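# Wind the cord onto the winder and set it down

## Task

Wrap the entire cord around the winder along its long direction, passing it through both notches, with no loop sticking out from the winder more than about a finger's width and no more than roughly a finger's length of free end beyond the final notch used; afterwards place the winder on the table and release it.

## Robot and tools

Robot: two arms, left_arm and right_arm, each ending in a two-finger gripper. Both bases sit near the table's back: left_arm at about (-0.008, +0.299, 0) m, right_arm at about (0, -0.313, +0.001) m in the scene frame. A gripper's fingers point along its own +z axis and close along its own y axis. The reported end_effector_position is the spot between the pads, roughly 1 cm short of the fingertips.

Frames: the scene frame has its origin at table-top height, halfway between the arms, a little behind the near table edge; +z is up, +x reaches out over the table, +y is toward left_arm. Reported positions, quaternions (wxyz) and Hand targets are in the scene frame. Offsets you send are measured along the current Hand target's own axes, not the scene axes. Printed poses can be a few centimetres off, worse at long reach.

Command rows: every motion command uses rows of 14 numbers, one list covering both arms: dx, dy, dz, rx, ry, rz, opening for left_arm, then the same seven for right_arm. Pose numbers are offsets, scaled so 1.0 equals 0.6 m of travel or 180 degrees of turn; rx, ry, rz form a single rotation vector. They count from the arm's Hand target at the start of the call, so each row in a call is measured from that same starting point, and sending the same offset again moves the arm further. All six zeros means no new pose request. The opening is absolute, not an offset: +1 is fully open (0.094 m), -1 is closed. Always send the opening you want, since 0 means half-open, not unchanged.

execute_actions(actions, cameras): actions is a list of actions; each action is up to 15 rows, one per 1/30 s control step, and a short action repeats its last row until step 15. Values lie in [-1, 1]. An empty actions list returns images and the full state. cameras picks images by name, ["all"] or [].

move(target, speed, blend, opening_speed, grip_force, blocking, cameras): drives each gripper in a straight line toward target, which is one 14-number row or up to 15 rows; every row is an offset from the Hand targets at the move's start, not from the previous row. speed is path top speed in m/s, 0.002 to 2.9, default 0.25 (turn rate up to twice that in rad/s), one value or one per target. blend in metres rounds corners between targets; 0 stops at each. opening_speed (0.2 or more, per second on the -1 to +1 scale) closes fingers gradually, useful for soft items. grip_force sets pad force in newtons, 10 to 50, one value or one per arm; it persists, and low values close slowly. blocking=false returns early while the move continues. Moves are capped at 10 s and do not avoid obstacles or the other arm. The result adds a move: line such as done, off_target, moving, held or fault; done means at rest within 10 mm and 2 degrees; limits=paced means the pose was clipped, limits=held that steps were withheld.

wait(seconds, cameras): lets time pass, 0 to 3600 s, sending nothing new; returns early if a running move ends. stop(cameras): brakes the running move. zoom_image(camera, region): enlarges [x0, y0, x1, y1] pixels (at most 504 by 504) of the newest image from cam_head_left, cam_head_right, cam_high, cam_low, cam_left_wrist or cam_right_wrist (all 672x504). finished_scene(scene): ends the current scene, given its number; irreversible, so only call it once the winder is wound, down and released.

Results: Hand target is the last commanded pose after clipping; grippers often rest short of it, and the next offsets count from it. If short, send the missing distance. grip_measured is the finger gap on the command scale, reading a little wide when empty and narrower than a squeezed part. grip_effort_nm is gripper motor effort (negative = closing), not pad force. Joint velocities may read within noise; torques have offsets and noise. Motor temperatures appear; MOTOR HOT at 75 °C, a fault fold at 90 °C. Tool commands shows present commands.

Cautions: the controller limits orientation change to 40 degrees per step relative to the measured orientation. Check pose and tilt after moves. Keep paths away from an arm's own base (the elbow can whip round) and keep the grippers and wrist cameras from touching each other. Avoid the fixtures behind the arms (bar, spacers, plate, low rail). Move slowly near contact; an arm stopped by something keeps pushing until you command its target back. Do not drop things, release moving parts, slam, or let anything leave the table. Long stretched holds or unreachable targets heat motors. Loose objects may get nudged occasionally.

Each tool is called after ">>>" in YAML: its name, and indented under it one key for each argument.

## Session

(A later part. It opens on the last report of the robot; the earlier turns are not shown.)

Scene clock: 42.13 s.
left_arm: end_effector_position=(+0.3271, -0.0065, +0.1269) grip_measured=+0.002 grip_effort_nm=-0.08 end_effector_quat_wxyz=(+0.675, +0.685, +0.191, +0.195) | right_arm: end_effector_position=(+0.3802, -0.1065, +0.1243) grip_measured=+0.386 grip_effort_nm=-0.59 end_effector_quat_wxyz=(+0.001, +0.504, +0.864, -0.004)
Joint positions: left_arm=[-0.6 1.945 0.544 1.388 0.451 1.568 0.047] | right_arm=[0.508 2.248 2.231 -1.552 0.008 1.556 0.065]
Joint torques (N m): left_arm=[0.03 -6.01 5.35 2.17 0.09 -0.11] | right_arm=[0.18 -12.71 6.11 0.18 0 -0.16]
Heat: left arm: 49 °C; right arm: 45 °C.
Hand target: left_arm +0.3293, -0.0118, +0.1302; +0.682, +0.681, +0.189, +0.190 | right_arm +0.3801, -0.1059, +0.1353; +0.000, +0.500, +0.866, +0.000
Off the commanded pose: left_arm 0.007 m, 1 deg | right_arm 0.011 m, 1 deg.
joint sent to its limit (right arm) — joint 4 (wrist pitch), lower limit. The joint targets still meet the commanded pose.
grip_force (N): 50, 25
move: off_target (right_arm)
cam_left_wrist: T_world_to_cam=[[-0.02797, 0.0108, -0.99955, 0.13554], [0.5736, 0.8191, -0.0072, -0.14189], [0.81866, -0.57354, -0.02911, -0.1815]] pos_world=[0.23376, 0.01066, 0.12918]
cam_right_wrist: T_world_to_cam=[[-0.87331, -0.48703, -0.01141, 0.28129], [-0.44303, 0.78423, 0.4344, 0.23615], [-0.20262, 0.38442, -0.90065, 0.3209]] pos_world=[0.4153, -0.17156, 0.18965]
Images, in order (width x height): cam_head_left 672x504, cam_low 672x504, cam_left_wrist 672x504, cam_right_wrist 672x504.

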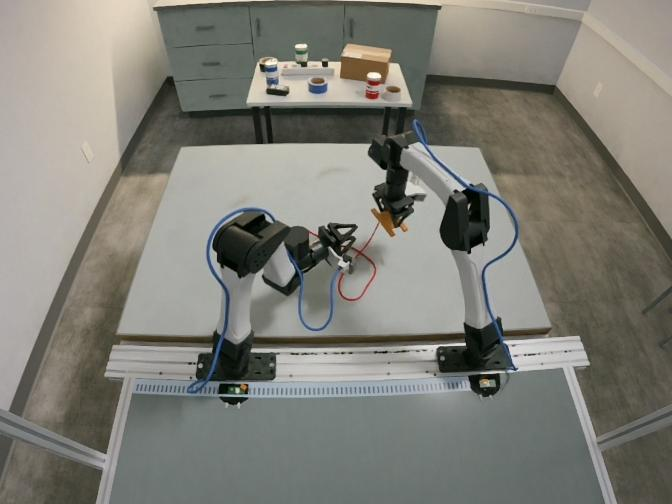

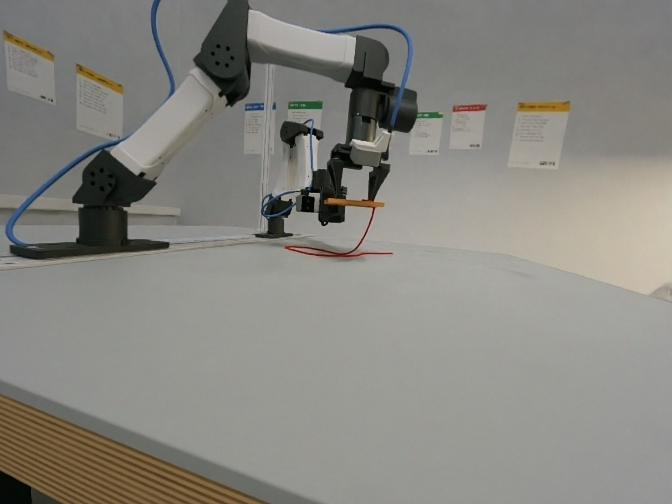

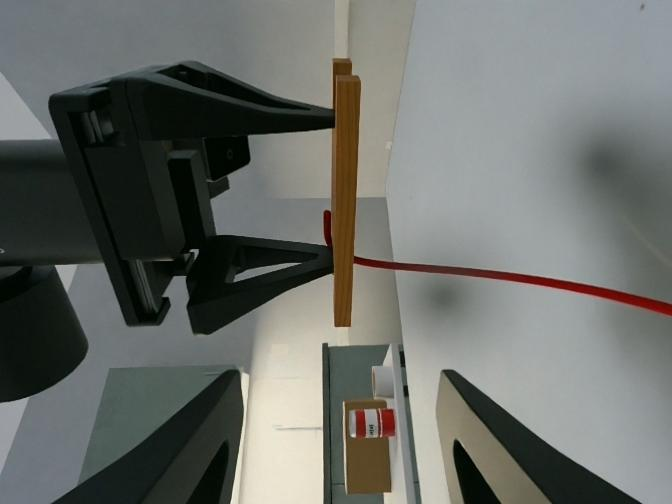

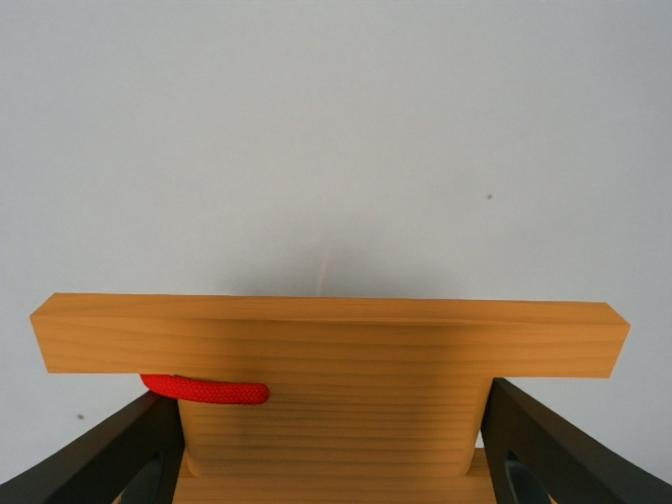

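>>> move:
  target: [-0.0308,-0.005,0.0833,0,0,0,0.0, 0,0,0,0,0,0,0.2]
  speed: 0.12
  cameras: ["cam_left_wrist","cam_low"]

>>> zoom_image:
  camera: "cam_low"
  region: [290, 170, 410, 250]

Scene clock: 44.87 s.
left_arm: end_effector_position=(+0.3371, -0.0586, +0.1258) grip_measured=+0.002 grip_effort_nm=-0.08 end_effector_quat_wxyz=(+0.677, +0.684, +0.188, +0.196) | right_arm: end_effector_position=(+0.3802, -0.1065, +0.1243) grip_measured=+0.386 grip_effort_nm=-0.59 end_effector_quat_wxyz=(+0.001, +0.503, +0.864, -0.004)
Joint positions: left_arm=[-0.716 2.039 0.709 1.325 0.338 1.568 0.047] | right_arm=[0.508 2.248 2.231 -1.552 0.008 1.555 0.065]
Joint torques (N m): left_arm=[-0.03 -7.06 5.82 2.09 0.06 -0.11] | right_arm=[0.12 -12.46 6.24 0.23 0.02 -0.11]
Heat: left arm: 49 °C; right arm: 46 °C.
Hand target: left_arm +0.3392, -0.0643, +0.1273; +0.682, +0.681, +0.189, +0.190 | right_arm +0.3801, -0.1059, +0.1353; +0.000, +0.500, +0.866, +0.000
Off the commanded pose: left_arm 0.006 m, 1 deg | right_arm 0.011 m, 1 deg.
joint sent to its limit (right arm) — joint 4 (wrist pitch), lower limit. The joint targets still meet the commanded pose.
grip_force (N): 50, 25
move: done
cam_left_wrist: T_world_to_cam=[[-0.02124, 0.00726, -0.99975, 0.13283], [0.57592, 0.81748, -0.0063, -0.10587], [0.81723, -0.57591, -0.02154, -0.22021]] pos_world=[0.24376, -0.04124, 0.12738]
Images, in order (width x height): cam_low 672x504, cam_left_wrist 672x504.

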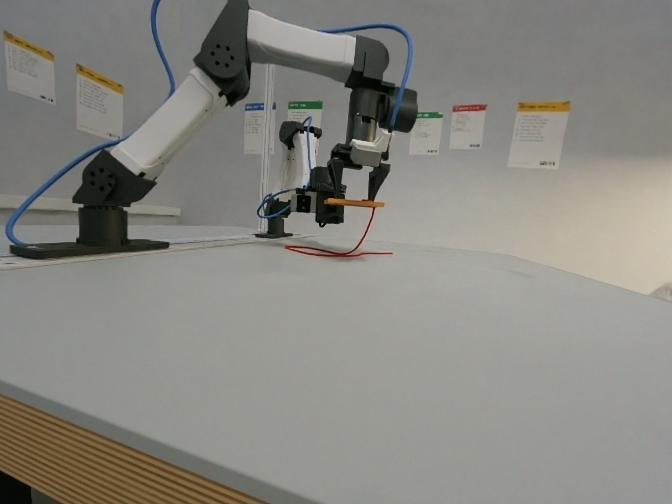

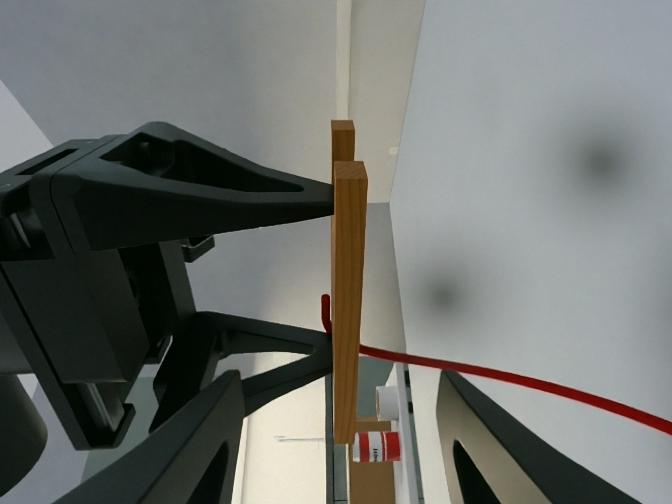

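Scaled by 4.200 from the camera's image (finer frame: 960x720).

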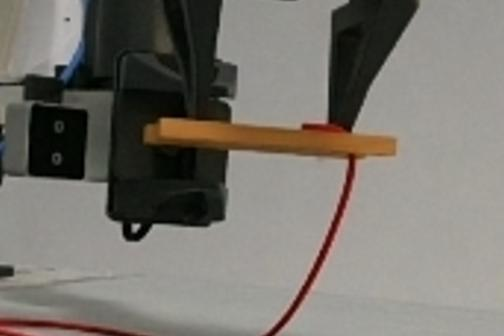

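>>> zoom_image:
  camera: "cam_left_wrist"
  region: [290, 100, 410, 220]

>>> zoom_image:
  camera: "cam_left_wrist"
  region: [220, 330, 460, 504]

Scaled by 4.200 from the camera's image (finer frame: 960x720).

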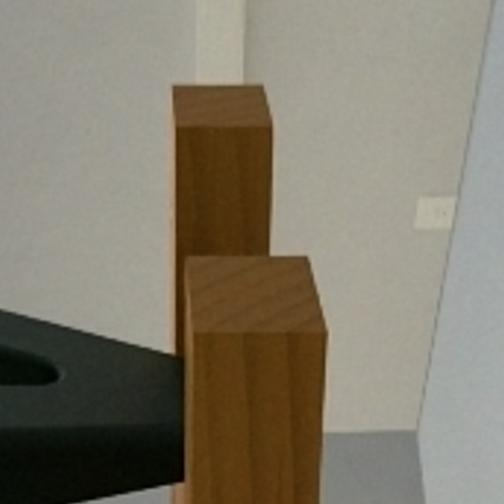

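Scaled by 2.100 from the camera's image (finer frame: 960x720).

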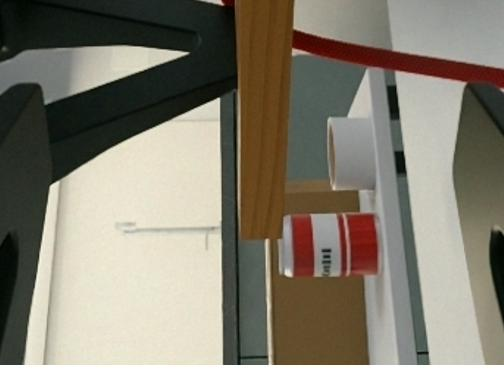

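>>> move:
  target: [0.0167,-0.0057,0.0578,0,-0.049,-0.007,0.0, 0,0,0,0,0,0,0.2]
  speed: 0.1
  cameras: ["cam_left_wrist","cam_low","cam_head_left"]

>>> zoom_image:
  camera: "cam_low"
  region: [290, 170, 410, 250]

>>> zoom_image:
  camera: "cam_head_left"
  region: [310, 170, 440, 290]

Scene clock: 48.77 s.
left_arm: end_effector_position=(+0.3610, -0.0875, +0.1236) grip_measured=+0.002 grip_effort_nm=-0.08 end_effector_quat_wxyz=(+0.694, +0.692, +0.143, +0.139) | right_arm: end_effector_position=(+0.3802, -0.1065, +0.1243) grip_measured=+0.386 grip_effort_nm=-0.58 end_effector_quat_wxyz=(+0.001, +0.503, +0.864, -0.004)
Joint positions: left_arm=[-0.673 2.16 0.922 1.243 0.529 1.546 0.047] | right_arm=[0.508 2.248 2.231 -1.552 0.008 1.555 0.065]
Joint torques (N m): left_arm=[1.18 -8.31 6.28 2.01 0.24 -0.14] | right_arm=[0.17 -12.53 6.11 0.18 0.02 -0.16]
Motor temperatures (°C): left_arm=[25 36 40 48 25 25 27] | right_arm=[22 47 35 40 26 30 28]
Heat: left arm: 48 °C; right arm: 47 °C.
Hand target: left_arm +0.3657, -0.0888, +0.1237; +0.696, +0.691, +0.144, +0.129 | right_arm +0.3801, -0.1059, +0.1353; +0.000, +0.500, +0.866, +0.000
Off the commanded pose: left_arm 0.005 m, 1 deg | right_arm 0.011 m, 1 deg.
joint sent to its limit (right arm) — joint 4 (wrist pitch), lower limit. The joint targets still meet the commanded pose.
grip_force (N): 50, 25
move: done
cam_left_wrist: T_world_to_cam=[[-0.03415, -0.00233, -0.99941, 0.13514], [0.6903, 0.72308, -0.02527, -0.14316], [0.72271, -0.69076, -0.02309, -0.23221]] pos_world=[0.27126, -0.05657, 0.12608]
Images, in order (width x height): cam_head_left 672x504, cam_low 672x504, cam_left_wrist 672x504.

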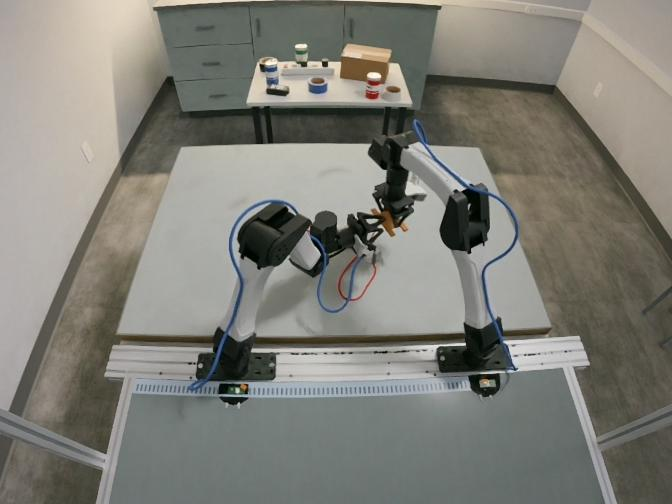

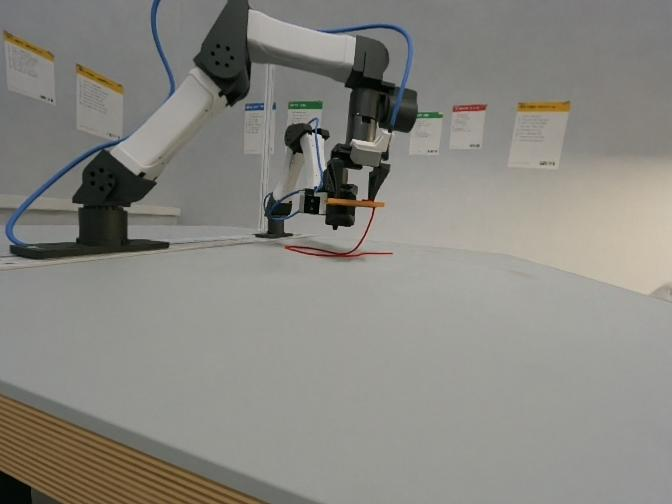

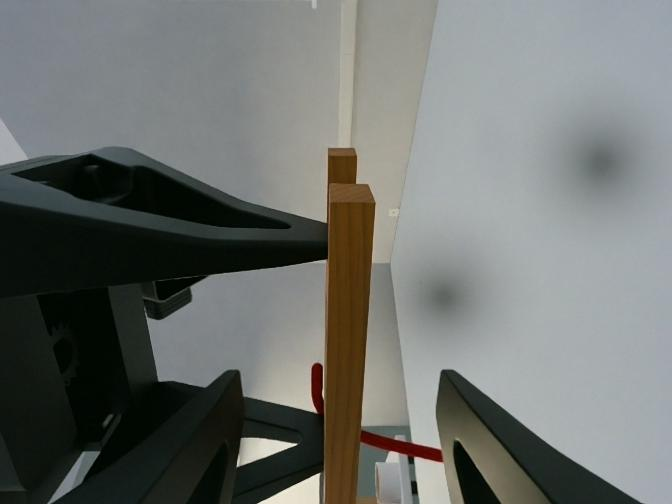

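Scaled by 4.200 from the camera's image (finer frame: 960x720).

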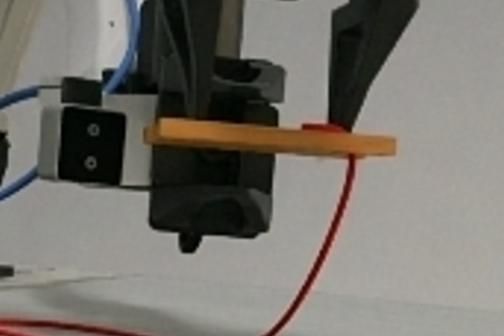

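Scaled by 3.877 from the camera's image (finer frame: 960x720).

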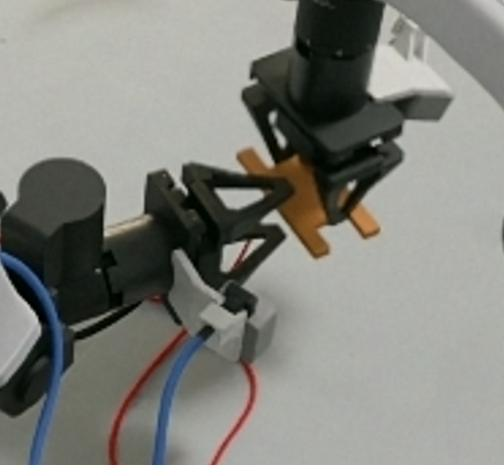

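>>> move:
  target: [0.0133,-0.0013,0.015,0,0,0,0.0, 0,0,0,0,0,0,0.2]
  speed: 0.06
  cameras: ["cam_left_wrist","cam_head_left","cam_head_right"]

>>> zoom_image:
  camera: "cam_head_left"
  region: [340, 190, 420, 260]

>>> zoom_image:
  camera: "cam_head_right"
  region: [350, 190, 430, 260]

Scene clock: 50.60 s.
left_arm: end_effector_position=(+0.3721, -0.0926, +0.1228) grip_measured=+0.002 grip_effort_nm=-0.09 end_effector_quat_wxyz=(+0.694, +0.692, +0.143, +0.139) | right_arm: end_effector_position=(+0.3802, -0.1065, +0.1243) grip_measured=+0.386 grip_effort_nm=-0.59 end_effector_quat_wxyz=(+0.001, +0.503, +0.864, -0.004)
Joint positions: left_arm=[-0.667 2.191 0.977 1.218 0.535 1.546 0.047] | right_arm=[0.508 2.248 2.231 -1.552 0.008 1.555 0.065]
Joint torques (N m): left_arm=[1.18 -8.62 6.53 1.97 0.29 -0.13] | right_arm=[0.27 -12.55 6.19 0.21 0 -0.14]
Heat: left arm: 48 °C; right arm: 47 °C.
Hand target: left_arm +0.3766, -0.0940, +0.1229; +0.696, +0.691, +0.144, +0.129 | right_arm +0.3801, -0.1059, +0.1353; +0.000, +0.500, +0.866, +0.000
Off the commanded pose: left_arm 0.005 m, 1 deg | right_arm 0.011 m, 1 deg.
joint sent to its limit (right arm) — joint 4 (wrist pitch), lower limit. The joint targets still meet the commanded pose.
grip_force (N): 50, 25
move: done
cam_left_wrist: T_world_to_cam=[[-0.0342, -0.00271, -0.99941, 0.13469], [0.68973, 0.72361, -0.02557, -0.14679], [0.72325, -0.6902, -0.02288, -0.24391]] pos_world=[0.28226, -0.06177, 0.12528]
Images, in order (width x height): cam_head_left 672x504, cam_head_right 672x504, cam_left_wrist 672x504.

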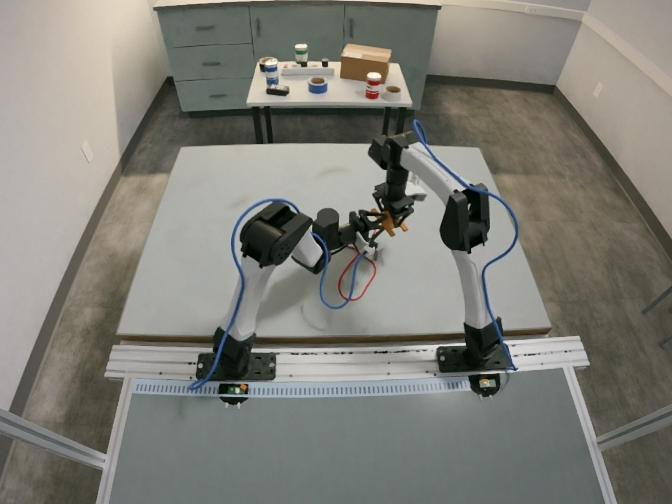

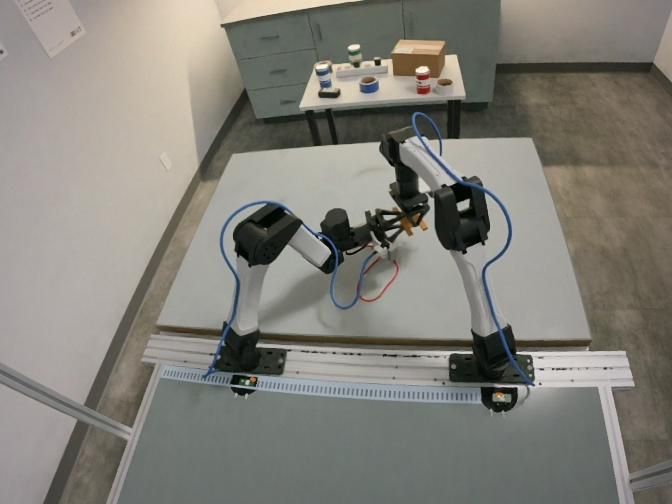

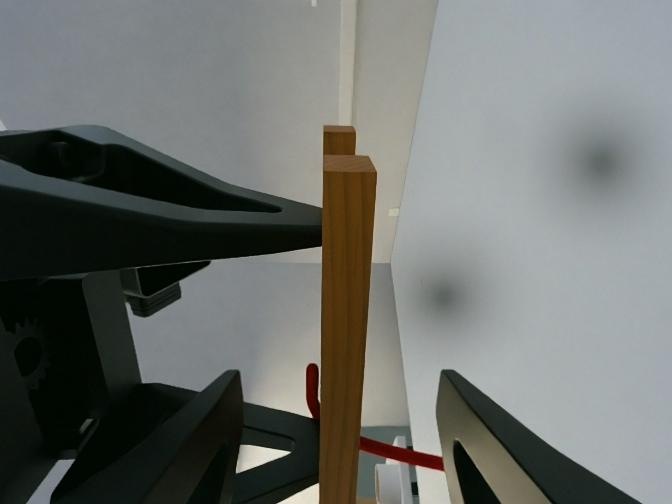

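Scaled by 6.300 from the camera's image (finer frame: 960x720).

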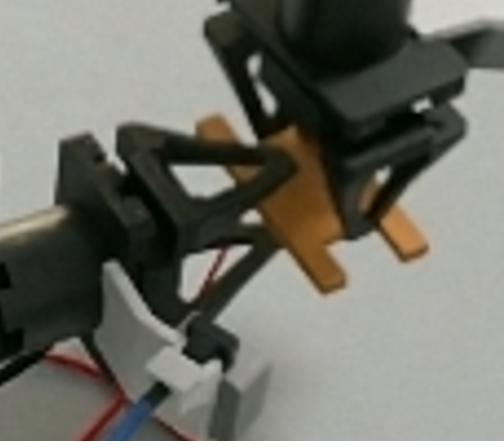

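Scaled by 6.300 from the camera's image (finer frame: 960x720).

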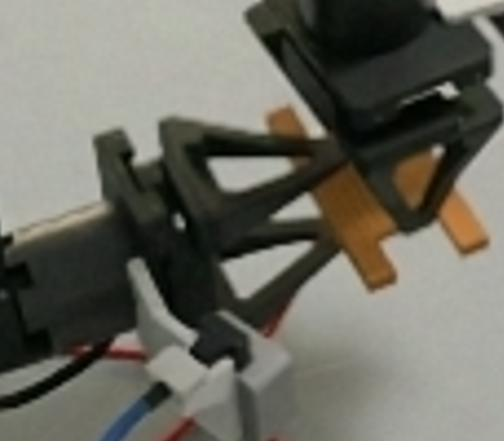

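>>> move:
  target: [0,0,0,0,0,0,-0.95, 0,0,0,0,0,0,0.2]
  speed: 0.05
  opening_speed: 0.4
  cameras: ["cam_left_wrist","cam_head_left","cam_right_wrist"]

>>> zoom_image:
  camera: "cam_head_left"
  region: [340, 190, 420, 260]

Scene clock: 53.73 s.
left_arm: end_effector_position=(+0.3715, -0.0932, +0.1232) grip_measured=-0.828 grip_effort_nm=-1.00 end_effector_quat_wxyz=(+0.694, +0.692, +0.141, +0.138) | right_arm: end_effector_position=(+0.3792, -0.1069, +0.1243) grip_measured=+0.386 grip_effort_nm=-0.59 end_effector_quat_wxyz=(+0.000, +0.503, +0.864, -0.006)
Joint positions: left_arm=[-0.667 2.191 0.979 1.217 0.54 1.546 0.008] | right_arm=[0.508 2.248 2.231 -1.556 0.008 1.554 0.065]
Joint torques (N m): left_arm=[1.18 -8.65 6.27 2.01 0.2 -0.14] | right_arm=[0.23 -12.6 6.05 0.23 -0.02 -0.16]
Heat: left arm: 48 °C; right arm: 48 °C.
Hand target: left_arm +0.3765, -0.0940, +0.1228; +0.696, +0.691, +0.144, +0.129 | right_arm +0.3800, -0.1058, +0.1353; +0.000, +0.500, +0.866, +0.000
Off the commanded pose: left_arm 0.005 m, 1 deg | right_arm 0.011 m, 1 deg.
joint sent to its limit (right arm) — joint 4 (wrist pitch), lower limit. The joint targets still meet the commanded pose.
grip_force (N): 50, 25
move: done
cam_left_wrist: T_world_to_cam=[[-0.03294, -0.00259, -0.99945, 0.13454], [0.69365, 0.71988, -0.02473, -0.14794], [0.71955, -0.69409, -0.02191, -0.24294]] pos_world=[0.28186, -0.06177, 0.12548]
cam_right_wrist: T_world_to_cam=[[-0.8726, -0.48839, -0.00715, 0.2793], [-0.44253, 0.78429, 0.43481, 0.23584], [-0.20675, 0.38258, -0.90049, 0.32227]] pos_world=[0.41471, -0.17185, 0.18965]
Images, in order (width x height): cam_head_left 672x504, cam_left_wrist 672x504, cam_right_wrist 672x504.

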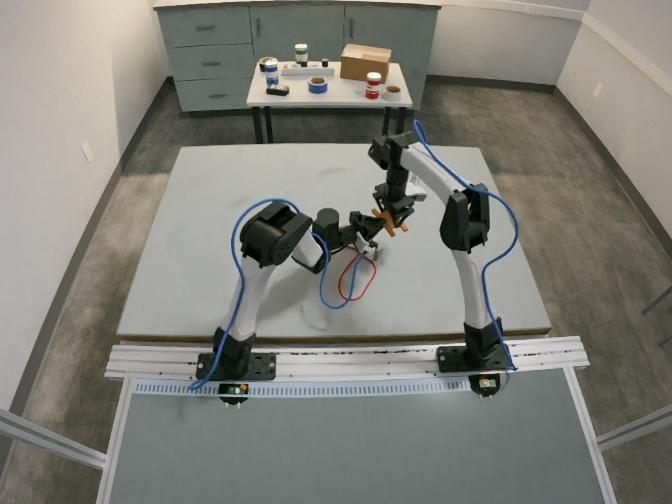

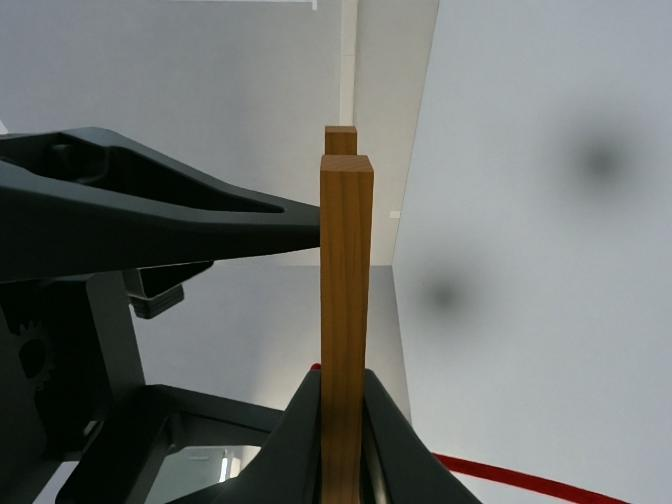

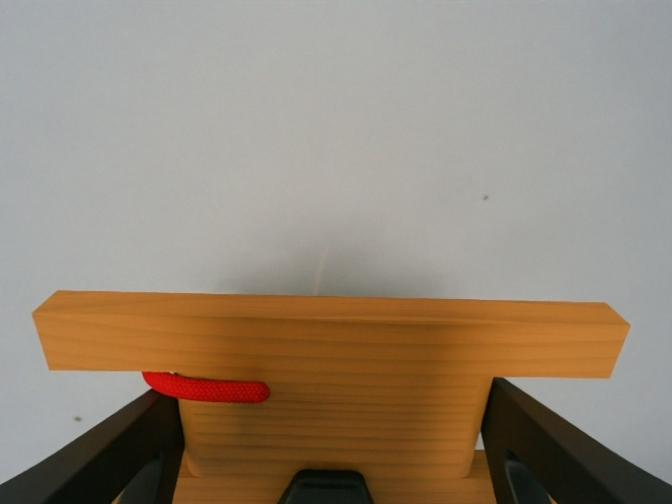

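Scaled by 6.300 from the camera's image (finer frame: 960x720).

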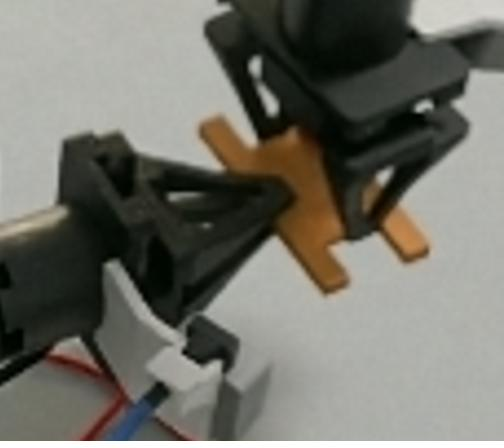

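>>> move:
  target:
    - [0,0,0,0,0,0,-0.95, 0,0,0,0,0,0,0.56]
    - [0,0,0,0,0,0,-0.95, 0,0,-0.09,0,0,0,0.56]
  speed: 0.08
  cameras: ["cam_left_wrist","cam_head_left","cam_right_wrist","cam_low"]

Scene clock: 55.73 s.
left_arm: end_effector_position=(+0.3715, -0.0932, +0.1215) grip_measured=-0.828 grip_effort_nm=-1.01 end_effector_quat_wxyz=(+0.692, +0.694, +0.143, +0.136) | right_arm: end_effector_position=(+0.3801, -0.1065, +0.1746) grip_measured=+0.559 grip_effort_nm=0.06 end_effector_quat_wxyz=(+0.034, +0.502, +0.863, +0.050)
Joint positions: left_arm=[-0.667 2.191 0.979 1.21 0.54 1.546 0.008] | right_arm=[0.508 2.142 2.258 -1.556 0.008 1.554 0.073]
Joint torques (N m): left_arm=[1.17 -8.65 6.28 2.06 0.18 -0.13] | right_arm=[0.25 -12.34 6.45 0.53 -0.01 -0.15]
Heat: left arm: 48 °C; right arm: 48 °C.
Hand target: left_arm +0.3765, -0.0940, +0.1228; +0.696, +0.691, +0.144, +0.129 | right_arm +0.3800, -0.1058, +0.1892; +0.000, +0.500, +0.866, +0.000
Off the commanded pose: left_arm 0.005 m, 1 deg | right_arm 0.015 m, 7 deg.
joint sent to its limit (right arm) — joint 4 (wrist pitch), lower limit. The joint targets are off in orientation, not in position.
grip_force (N): 50, 25
move: off_target (right_arm)
cam_left_wrist: T_world_to_cam=[[-0.03912, 0.00157, -0.99923, 0.1356], [0.69344, 0.72005, -0.02602, -0.14773], [0.71945, -0.69392, -0.02926, -0.242]] pos_world=[0.28186, -0.06177, 0.12458]
cam_right_wrist: T_world_to_cam=[[-0.86404, -0.48393, -0.13873, 0.30076], [-0.49281, 0.7568, 0.4294, 0.23118], [-0.10281, 0.43939, -0.89239, 0.33265]] pos_world=[0.408, -0.17557, 0.23931]
Images, in order (width x height): cam_head_left 672x504, cam_low 672x504, cam_left_wrist 672x504, cam_right_wrist 672x504.

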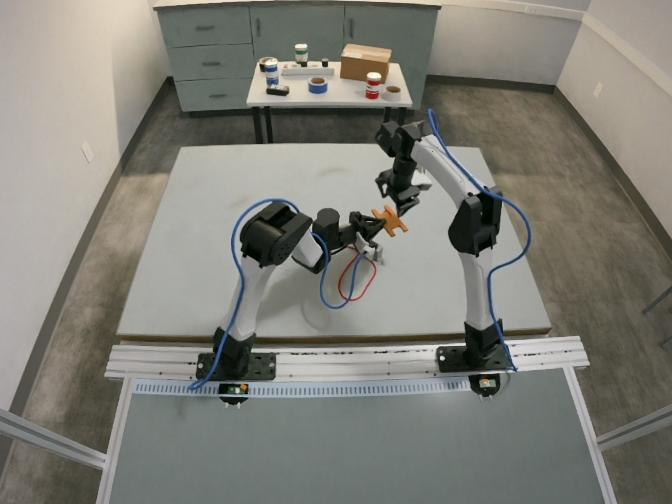

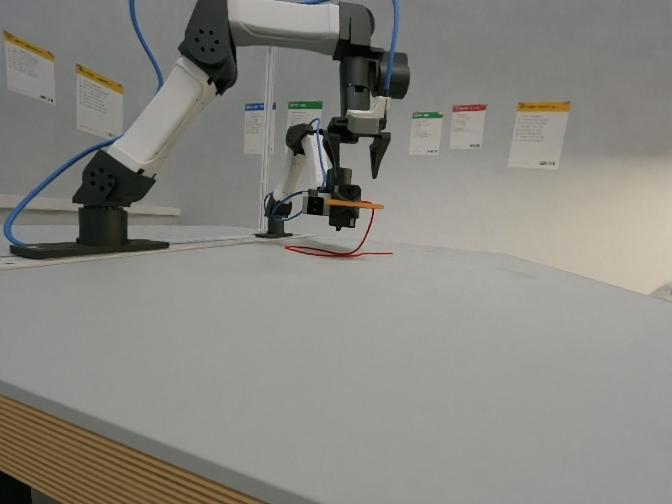

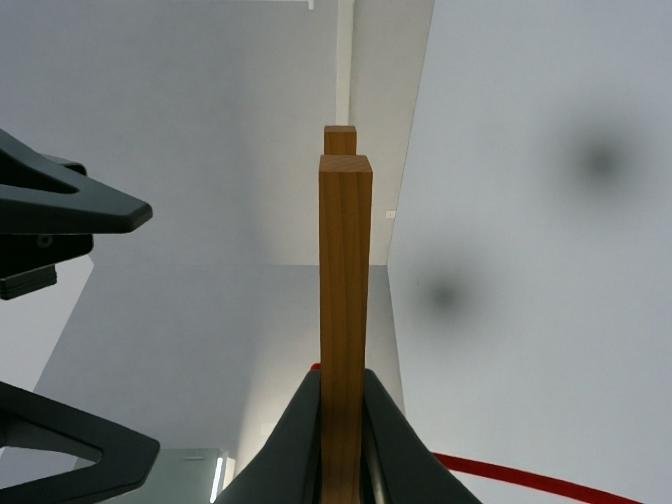

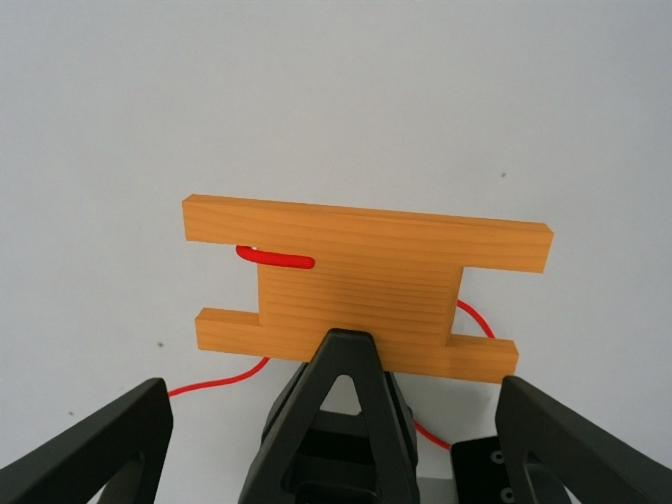

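>>> move:
  target: [0,0,0,0,0,0,-0.95, -0.0982,-0.2107,-0.1013,-0.6136,-0.1642,-0.6136,0.3]
  speed: 0.25
  cameras: ["cam_head_left","cam_low","cam_right_wrist","cam_high"]

Scene clock: 63.33 s.
left_arm: end_effector_position=(+0.3715, -0.0932, +0.1215) grip_measured=-0.828 grip_effort_nm=-1.01 end_effector_quat_wxyz=(+0.692, +0.694, +0.143, +0.136) | right_arm: end_effector_position=(+0.3037, -0.2185, +0.2487) grip_measured=+0.302 grip_effort_nm=-0.10 end_effector_quat_wxyz=(+0.559, -0.418, +0.575, +0.427)
Joint positions: left_arm=[-0.667 2.191 0.979 1.21 0.54 1.546 0.008] | right_arm=[-0.274 1.346 0.788 -0.021 -1.56 -0.561 0.061]
Joint torques (N m): left_arm=[1.18 -8.61 6.28 2.07 0.19 -0.12] | right_arm=[-0.28 -5.52 4.96 1.3 -0.43 -0.28]
Heat: left arm: 47 °C; right arm: 47 °C.
Hand target: left_arm +0.3765, -0.0940, +0.1228; +0.696, +0.691, +0.144, +0.129 | right_arm +0.3000, -0.2200, +0.2500; +0.500, -0.501, +0.500, +0.500
Off the commanded pose: left_arm 0.005 m, 1 deg | right_arm 0.004 m, 17 deg.
joint sent to its limit (right arm) — joint 5 (wrist yaw), lower limit. The joint targets are off in orientation, not in position.
grip_force (N): 50, 25
move: off_target (right_arm)
cam_right_wrist: T_world_to_cam=[[0.96243, -0.26965, -0.03184, -0.34352], [-0.14873, -0.42545, -0.89268, 0.21242], [0.22717, 0.86388, -0.44957, 0.32246]] pos_world=[0.28896, -0.28082, 0.32366]
Images, in order (width x height): cam_head_left 672x504, cam_high 672x504, cam_low 672x504, cam_right_wrist 672x504.

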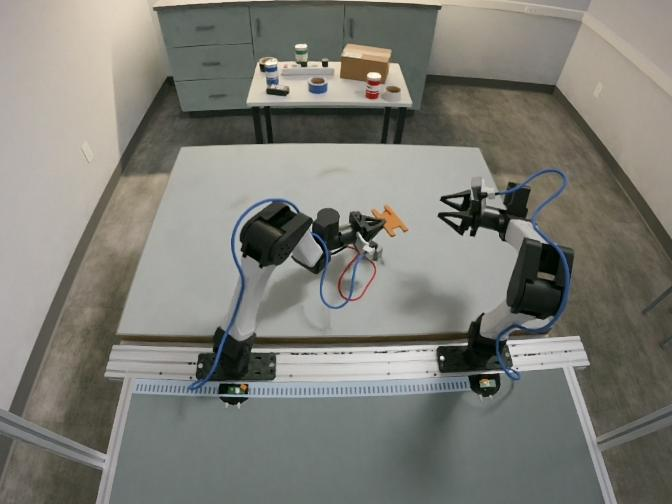

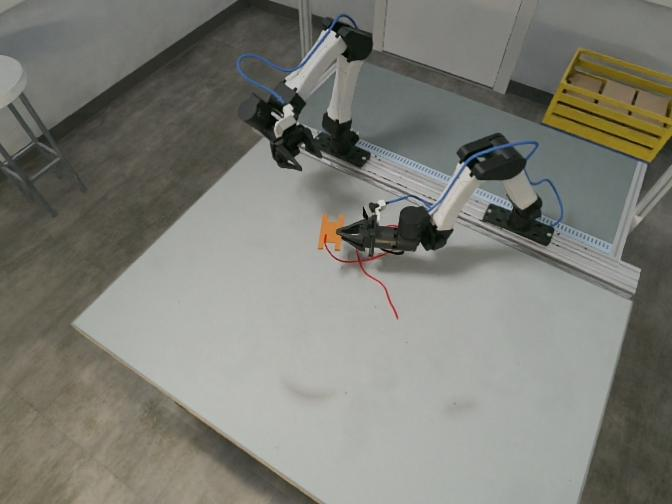

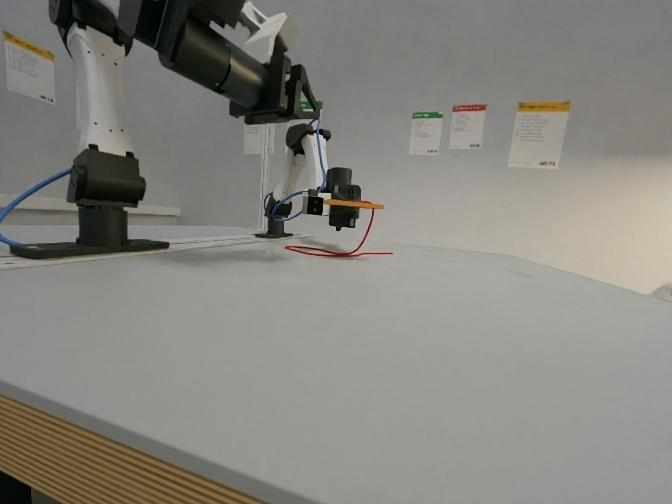

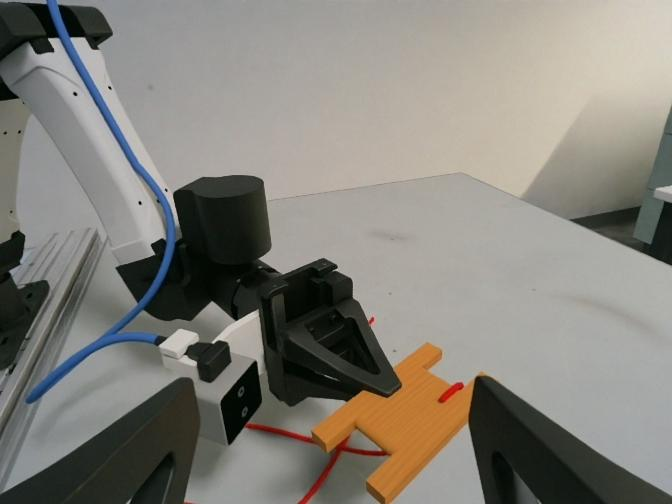

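>>> move:
  target: [-0.0613,0.2945,-0.2013,0.1386,-0.1559,0.0414,-0.95, 0,0,0,0,0,0,0.3]
  speed: 0.2
  cameras: ["cam_head_left","cam_head_right","cam_low","cam_right_wrist","cam_left_wrist"]

Scene clock: 67.40 s.
left_arm: end_effector_position=(+0.3014, +0.0033, +0.2766) grip_measured=-0.828 grip_effort_nm=-1.01 end_effector_quat_wxyz=(+0.586, +0.808, +0.046, -0.029) | right_arm: end_effector_position=(+0.3037, -0.2185, +0.2487) grip_measured=+0.302 grip_effort_nm=-0.10 end_effector_quat_wxyz=(+0.560, -0.419, +0.574, +0.425)
Joint positions: left_arm=[-0.419 1.604 1.353 -0.444 1.08 2.082 0.008] | right_arm=[-0.274 1.346 0.788 -0.021 -1.56 -0.568 0.061]
Joint torques (N m): left_arm=[0.87 -9.74 8.81 1.43 0.43 0.13] | right_arm=[-0.24 -5.46 4.86 1.21 -0.41 -0.26]
Heat: left arm: 47 °C; right arm: 46 °C.
Hand target: left_arm +0.3001, +0.0057, +0.3001; +0.536, +0.842, -0.048, -0.030 | right_arm +0.3000, -0.2200, +0.2500; +0.500, -0.500, +0.500, +0.500
Off the commanded pose: left_arm 0.024 m, 13 deg | right_arm 0.004 m, 17 deg.
joint sent to its limit (left arm) — joint 6 (wrist roll), upper limit. The joint targets are off in orientation, not in position.
joint sent to its limit (right arm) — joint 5 (wrist yaw), lower limit. The joint targets are off in orientation, not in position.
grip_force (N): 50, 25
move: off_target (left_arm)
cam_left_wrist: T_world_to_cam=[[-0.13549, 0.31821, -0.93829, 0.29881], [0.9076, 0.41968, 0.01126, -0.23848], [0.39736, -0.85007, -0.34567, 0.06487]] pos_world=[0.23116, 0.06015, 0.30548]
cam_right_wrist: T_world_to_cam=[[0.9626, -0.2697, -0.02577, -0.34511], [-0.14353, -0.42699, -0.89279, 0.2106], [0.22978, 0.8631, -0.44973, 0.32159]] pos_world=[0.28853, -0.28071, 0.32376]
Images, in order (width x height): cam_head_left 672x504, cam_head_right 672x504, cam_low 672x504, cam_left_wrist 672x504, cam_right_wrist 672x504.

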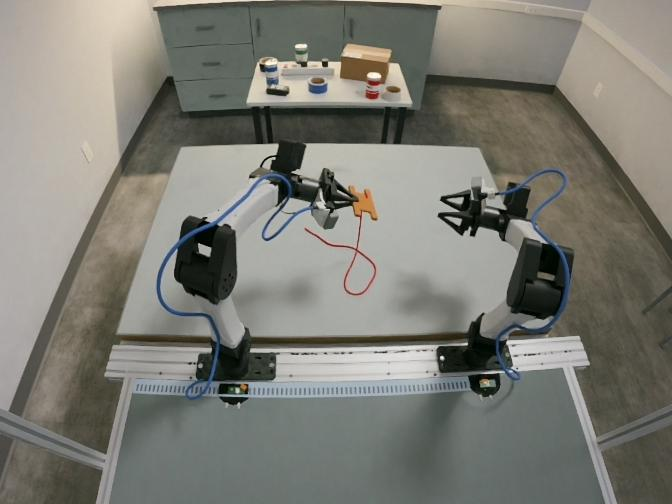

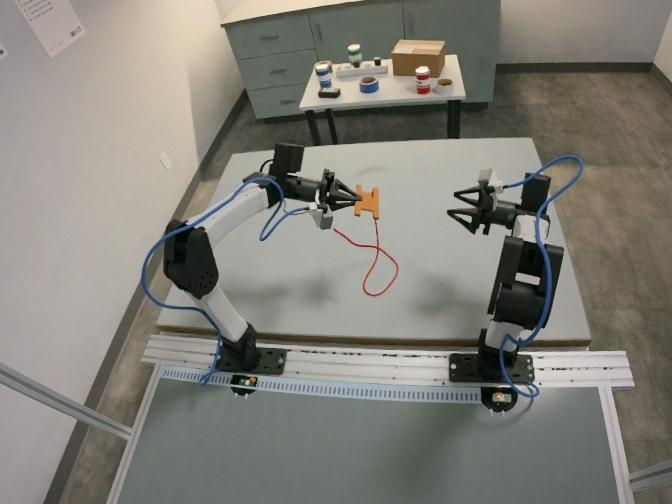

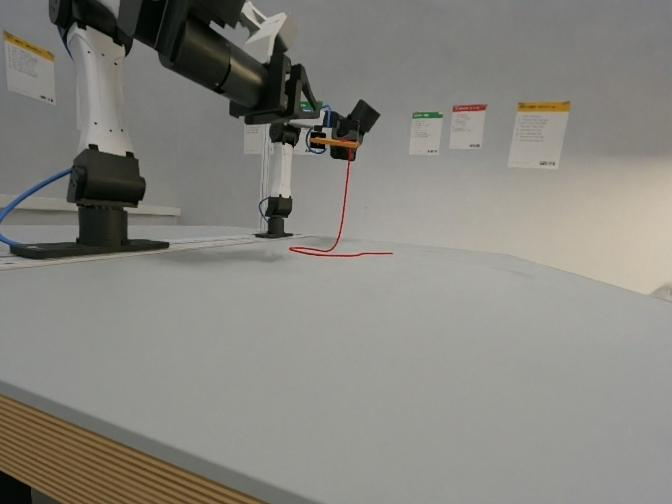

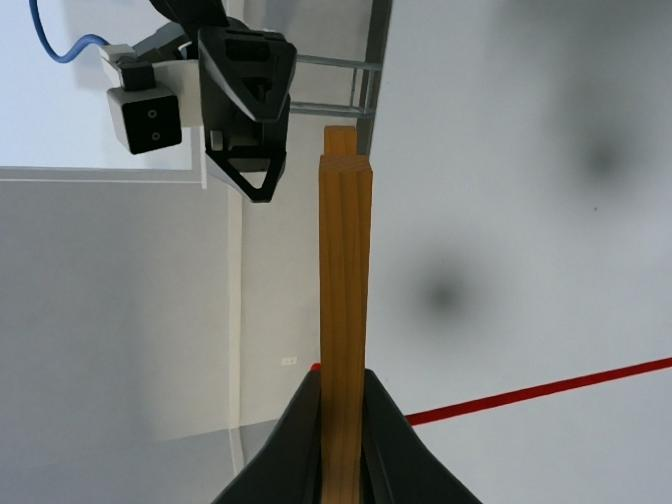

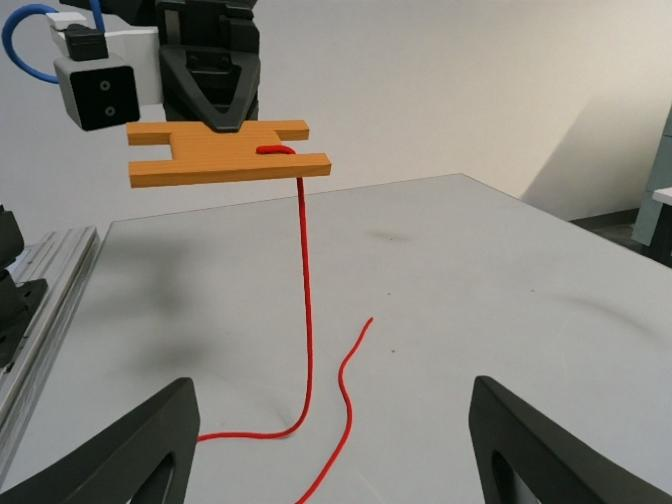

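>>> zoom_image:
  camera: "cam_right_wrist"
  region: [110, 100, 350, 220]

Scaled by 2.100 from the camera's image (finer frame: 960x720).

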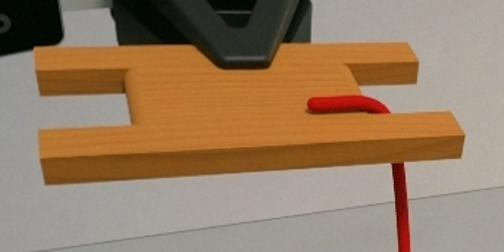

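>>> move:
  target: [0.0497,0.0812,-0.0428,-0.0832,0.0452,-0.0143,-0.95, 0,0,0,0,0,0,0.3]
  speed: 0.15
  cameras: ["cam_right_wrist","cam_head_left"]

>>> zoom_image:
  camera: "cam_right_wrist"
  region: [100, 0, 400, 200]

Scene clock: 85.80 s.
left_arm: end_effector_position=(+0.3255, +0.0053, +0.3413) grip_measured=-0.828 grip_effort_nm=-1.01 end_effector_quat_wxyz=(+0.632, +0.775, +0.025, +0.001) | right_arm: end_effector_position=(+0.3037, -0.2185, +0.2487) grip_measured=+0.302 grip_effort_nm=-0.10 end_effector_quat_wxyz=(+0.560, -0.419, +0.574, +0.425)
Joint positions: left_arm=[-0.379 1.64 1.522 -0.372 1.148 1.979 0.008] | right_arm=[-0.274 1.346 0.788 -0.021 -1.56 -0.568 0.061]
Joint torques (N m): left_arm=[0.98 -6.34 8.59 2 0.43 -0.11] | right_arm=[-0.36 -5.55 4.94 1.22 -0.46 -0.2]
Motor temperatures (°C): left_arm=[25 39 44 45 25 25 28] | right_arm=[22 42 37 41 25 29 28]
Heat: left arm: 45 °C; right arm: 42 °C.
Hand target: left_arm +0.3300, +0.0050, +0.3550; +0.643, +0.766, +0.013, +0.011 | right_arm +0.3000, -0.2200, +0.2500; +0.500, -0.500, +0.500, +0.500
Off the commanded pose: left_arm 0.015 m, 2 deg | right_arm 0.004 m, 17 deg.
joint sent to its limit (right arm) — joint 5 (wrist yaw), lower limit. The joint targets are off in orientation, not in position.
grip_force (N): 50, 25
move: off_target (left_arm)
cam_right_wrist: T_world_to_cam=[[0.9626, -0.2697, -0.02577, -0.34511], [-0.14353, -0.42699, -0.89279, 0.2106], [0.22978, 0.8631, -0.44973, 0.32159]] pos_world=[0.28853, -0.28071, 0.32376]
Images, in order (width x height): cam_head_left 672x504, cam_right_wrist 672x504.

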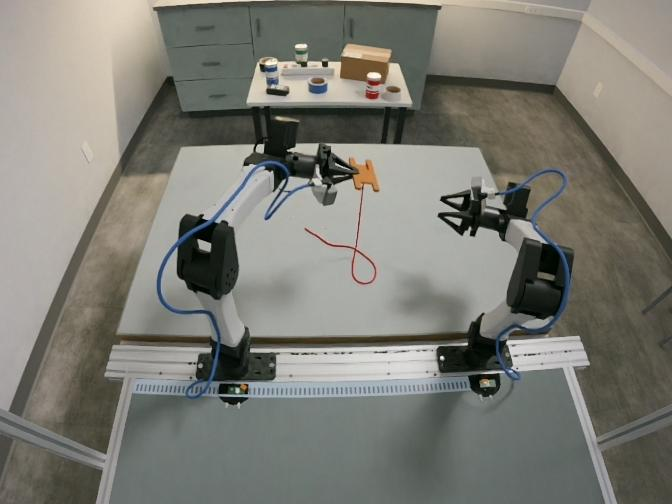

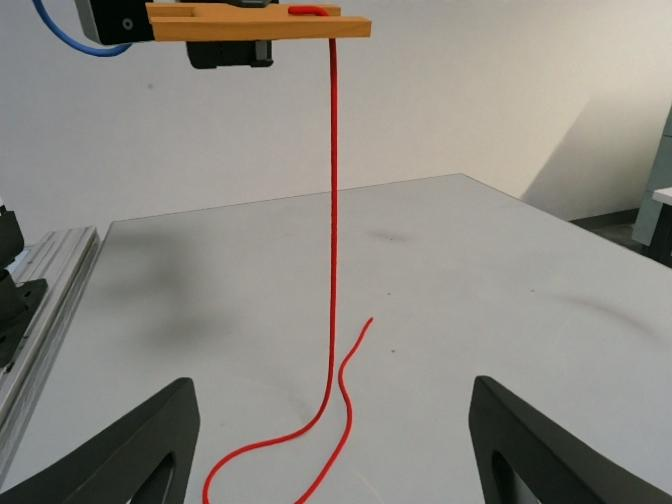

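Scaled by 1.680 from the camera's image (finer frame: 960x720).

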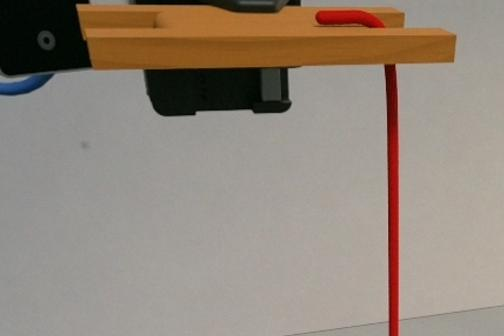

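>>> move:
  target: [0,0,0,0,0,0,-0.95, 0.1667,-0.0967,0.2,0,0,0,0.3]
  speed: 0.25
  cameras: ["cam_right_wrist","cam_head_left","cam_low"]

Scene clock: 89.10 s.
left_arm: end_effector_position=(+0.3257, +0.0052, +0.3418) grip_measured=-0.828 grip_effort_nm=-1.01 end_effector_quat_wxyz=(+0.632, +0.774, +0.025, +0.002) | right_arm: end_effector_position=(+0.3592, -0.1029, +0.1595) grip_measured=+0.302 grip_effort_nm=-0.10 end_effector_quat_wxyz=(+0.491, -0.522, +0.497, +0.490)
Joint positions: left_arm=[-0.379 1.64 1.522 -0.368 1.148 1.976 0.008] | right_arm=[0.106 1.901 0.951 0.519 -1.489 -0.463 0.061]
Joint torques (N m): left_arm=[1.01 -6.49 8.49 1.98 0.44 -0.13] | right_arm=[1.13 -6.61 4.01 1.41 -0.16 0.01]
Heat: left arm: 45 °C; right arm: 42 °C.
Hand target: left_arm +0.3300, +0.0050, +0.3550; +0.643, +0.766, +0.013, +0.011 | right_arm +0.3579, -0.1000, +0.1501; +0.500, -0.500, +0.500, +0.500
Off the commanded pose: left_arm 0.014 m, 2 deg | right_arm 0.010 m, 3 deg.
grip_force (N): 50, 25
move: off_target (right_arm)
cam_right_wrist: T_world_to_cam=[[0.99897, 0.04162, 0.01797, -0.3577], [0.03553, -0.47275, -0.88048, 0.11722], [-0.02815, 0.88021, -0.47375, 0.26726]] pos_world=[0.36069, -0.16495, 0.23626]
Images, in order (width x height): cam_head_left 672x504, cam_low 672x504, cam_right_wrist 672x504.

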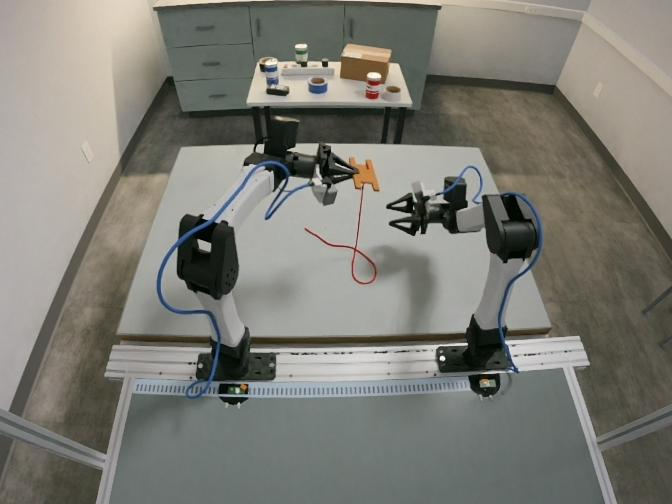

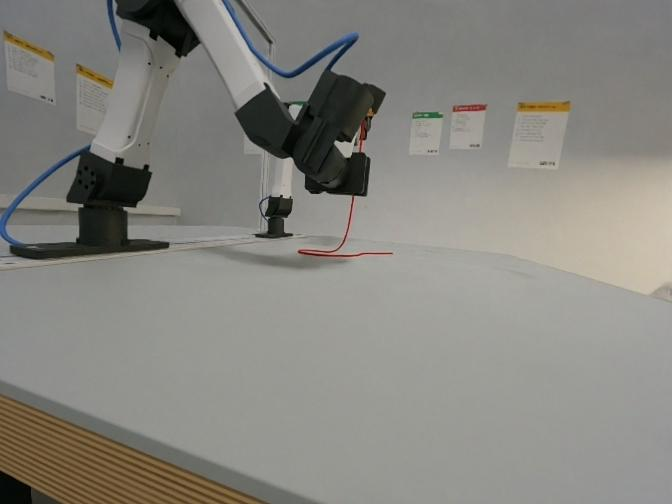

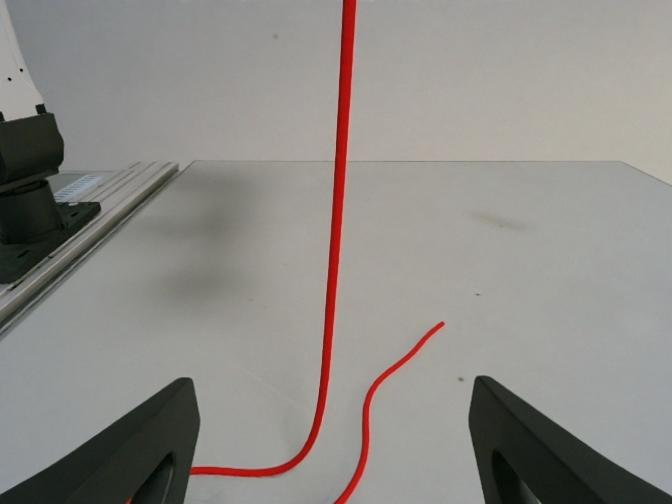

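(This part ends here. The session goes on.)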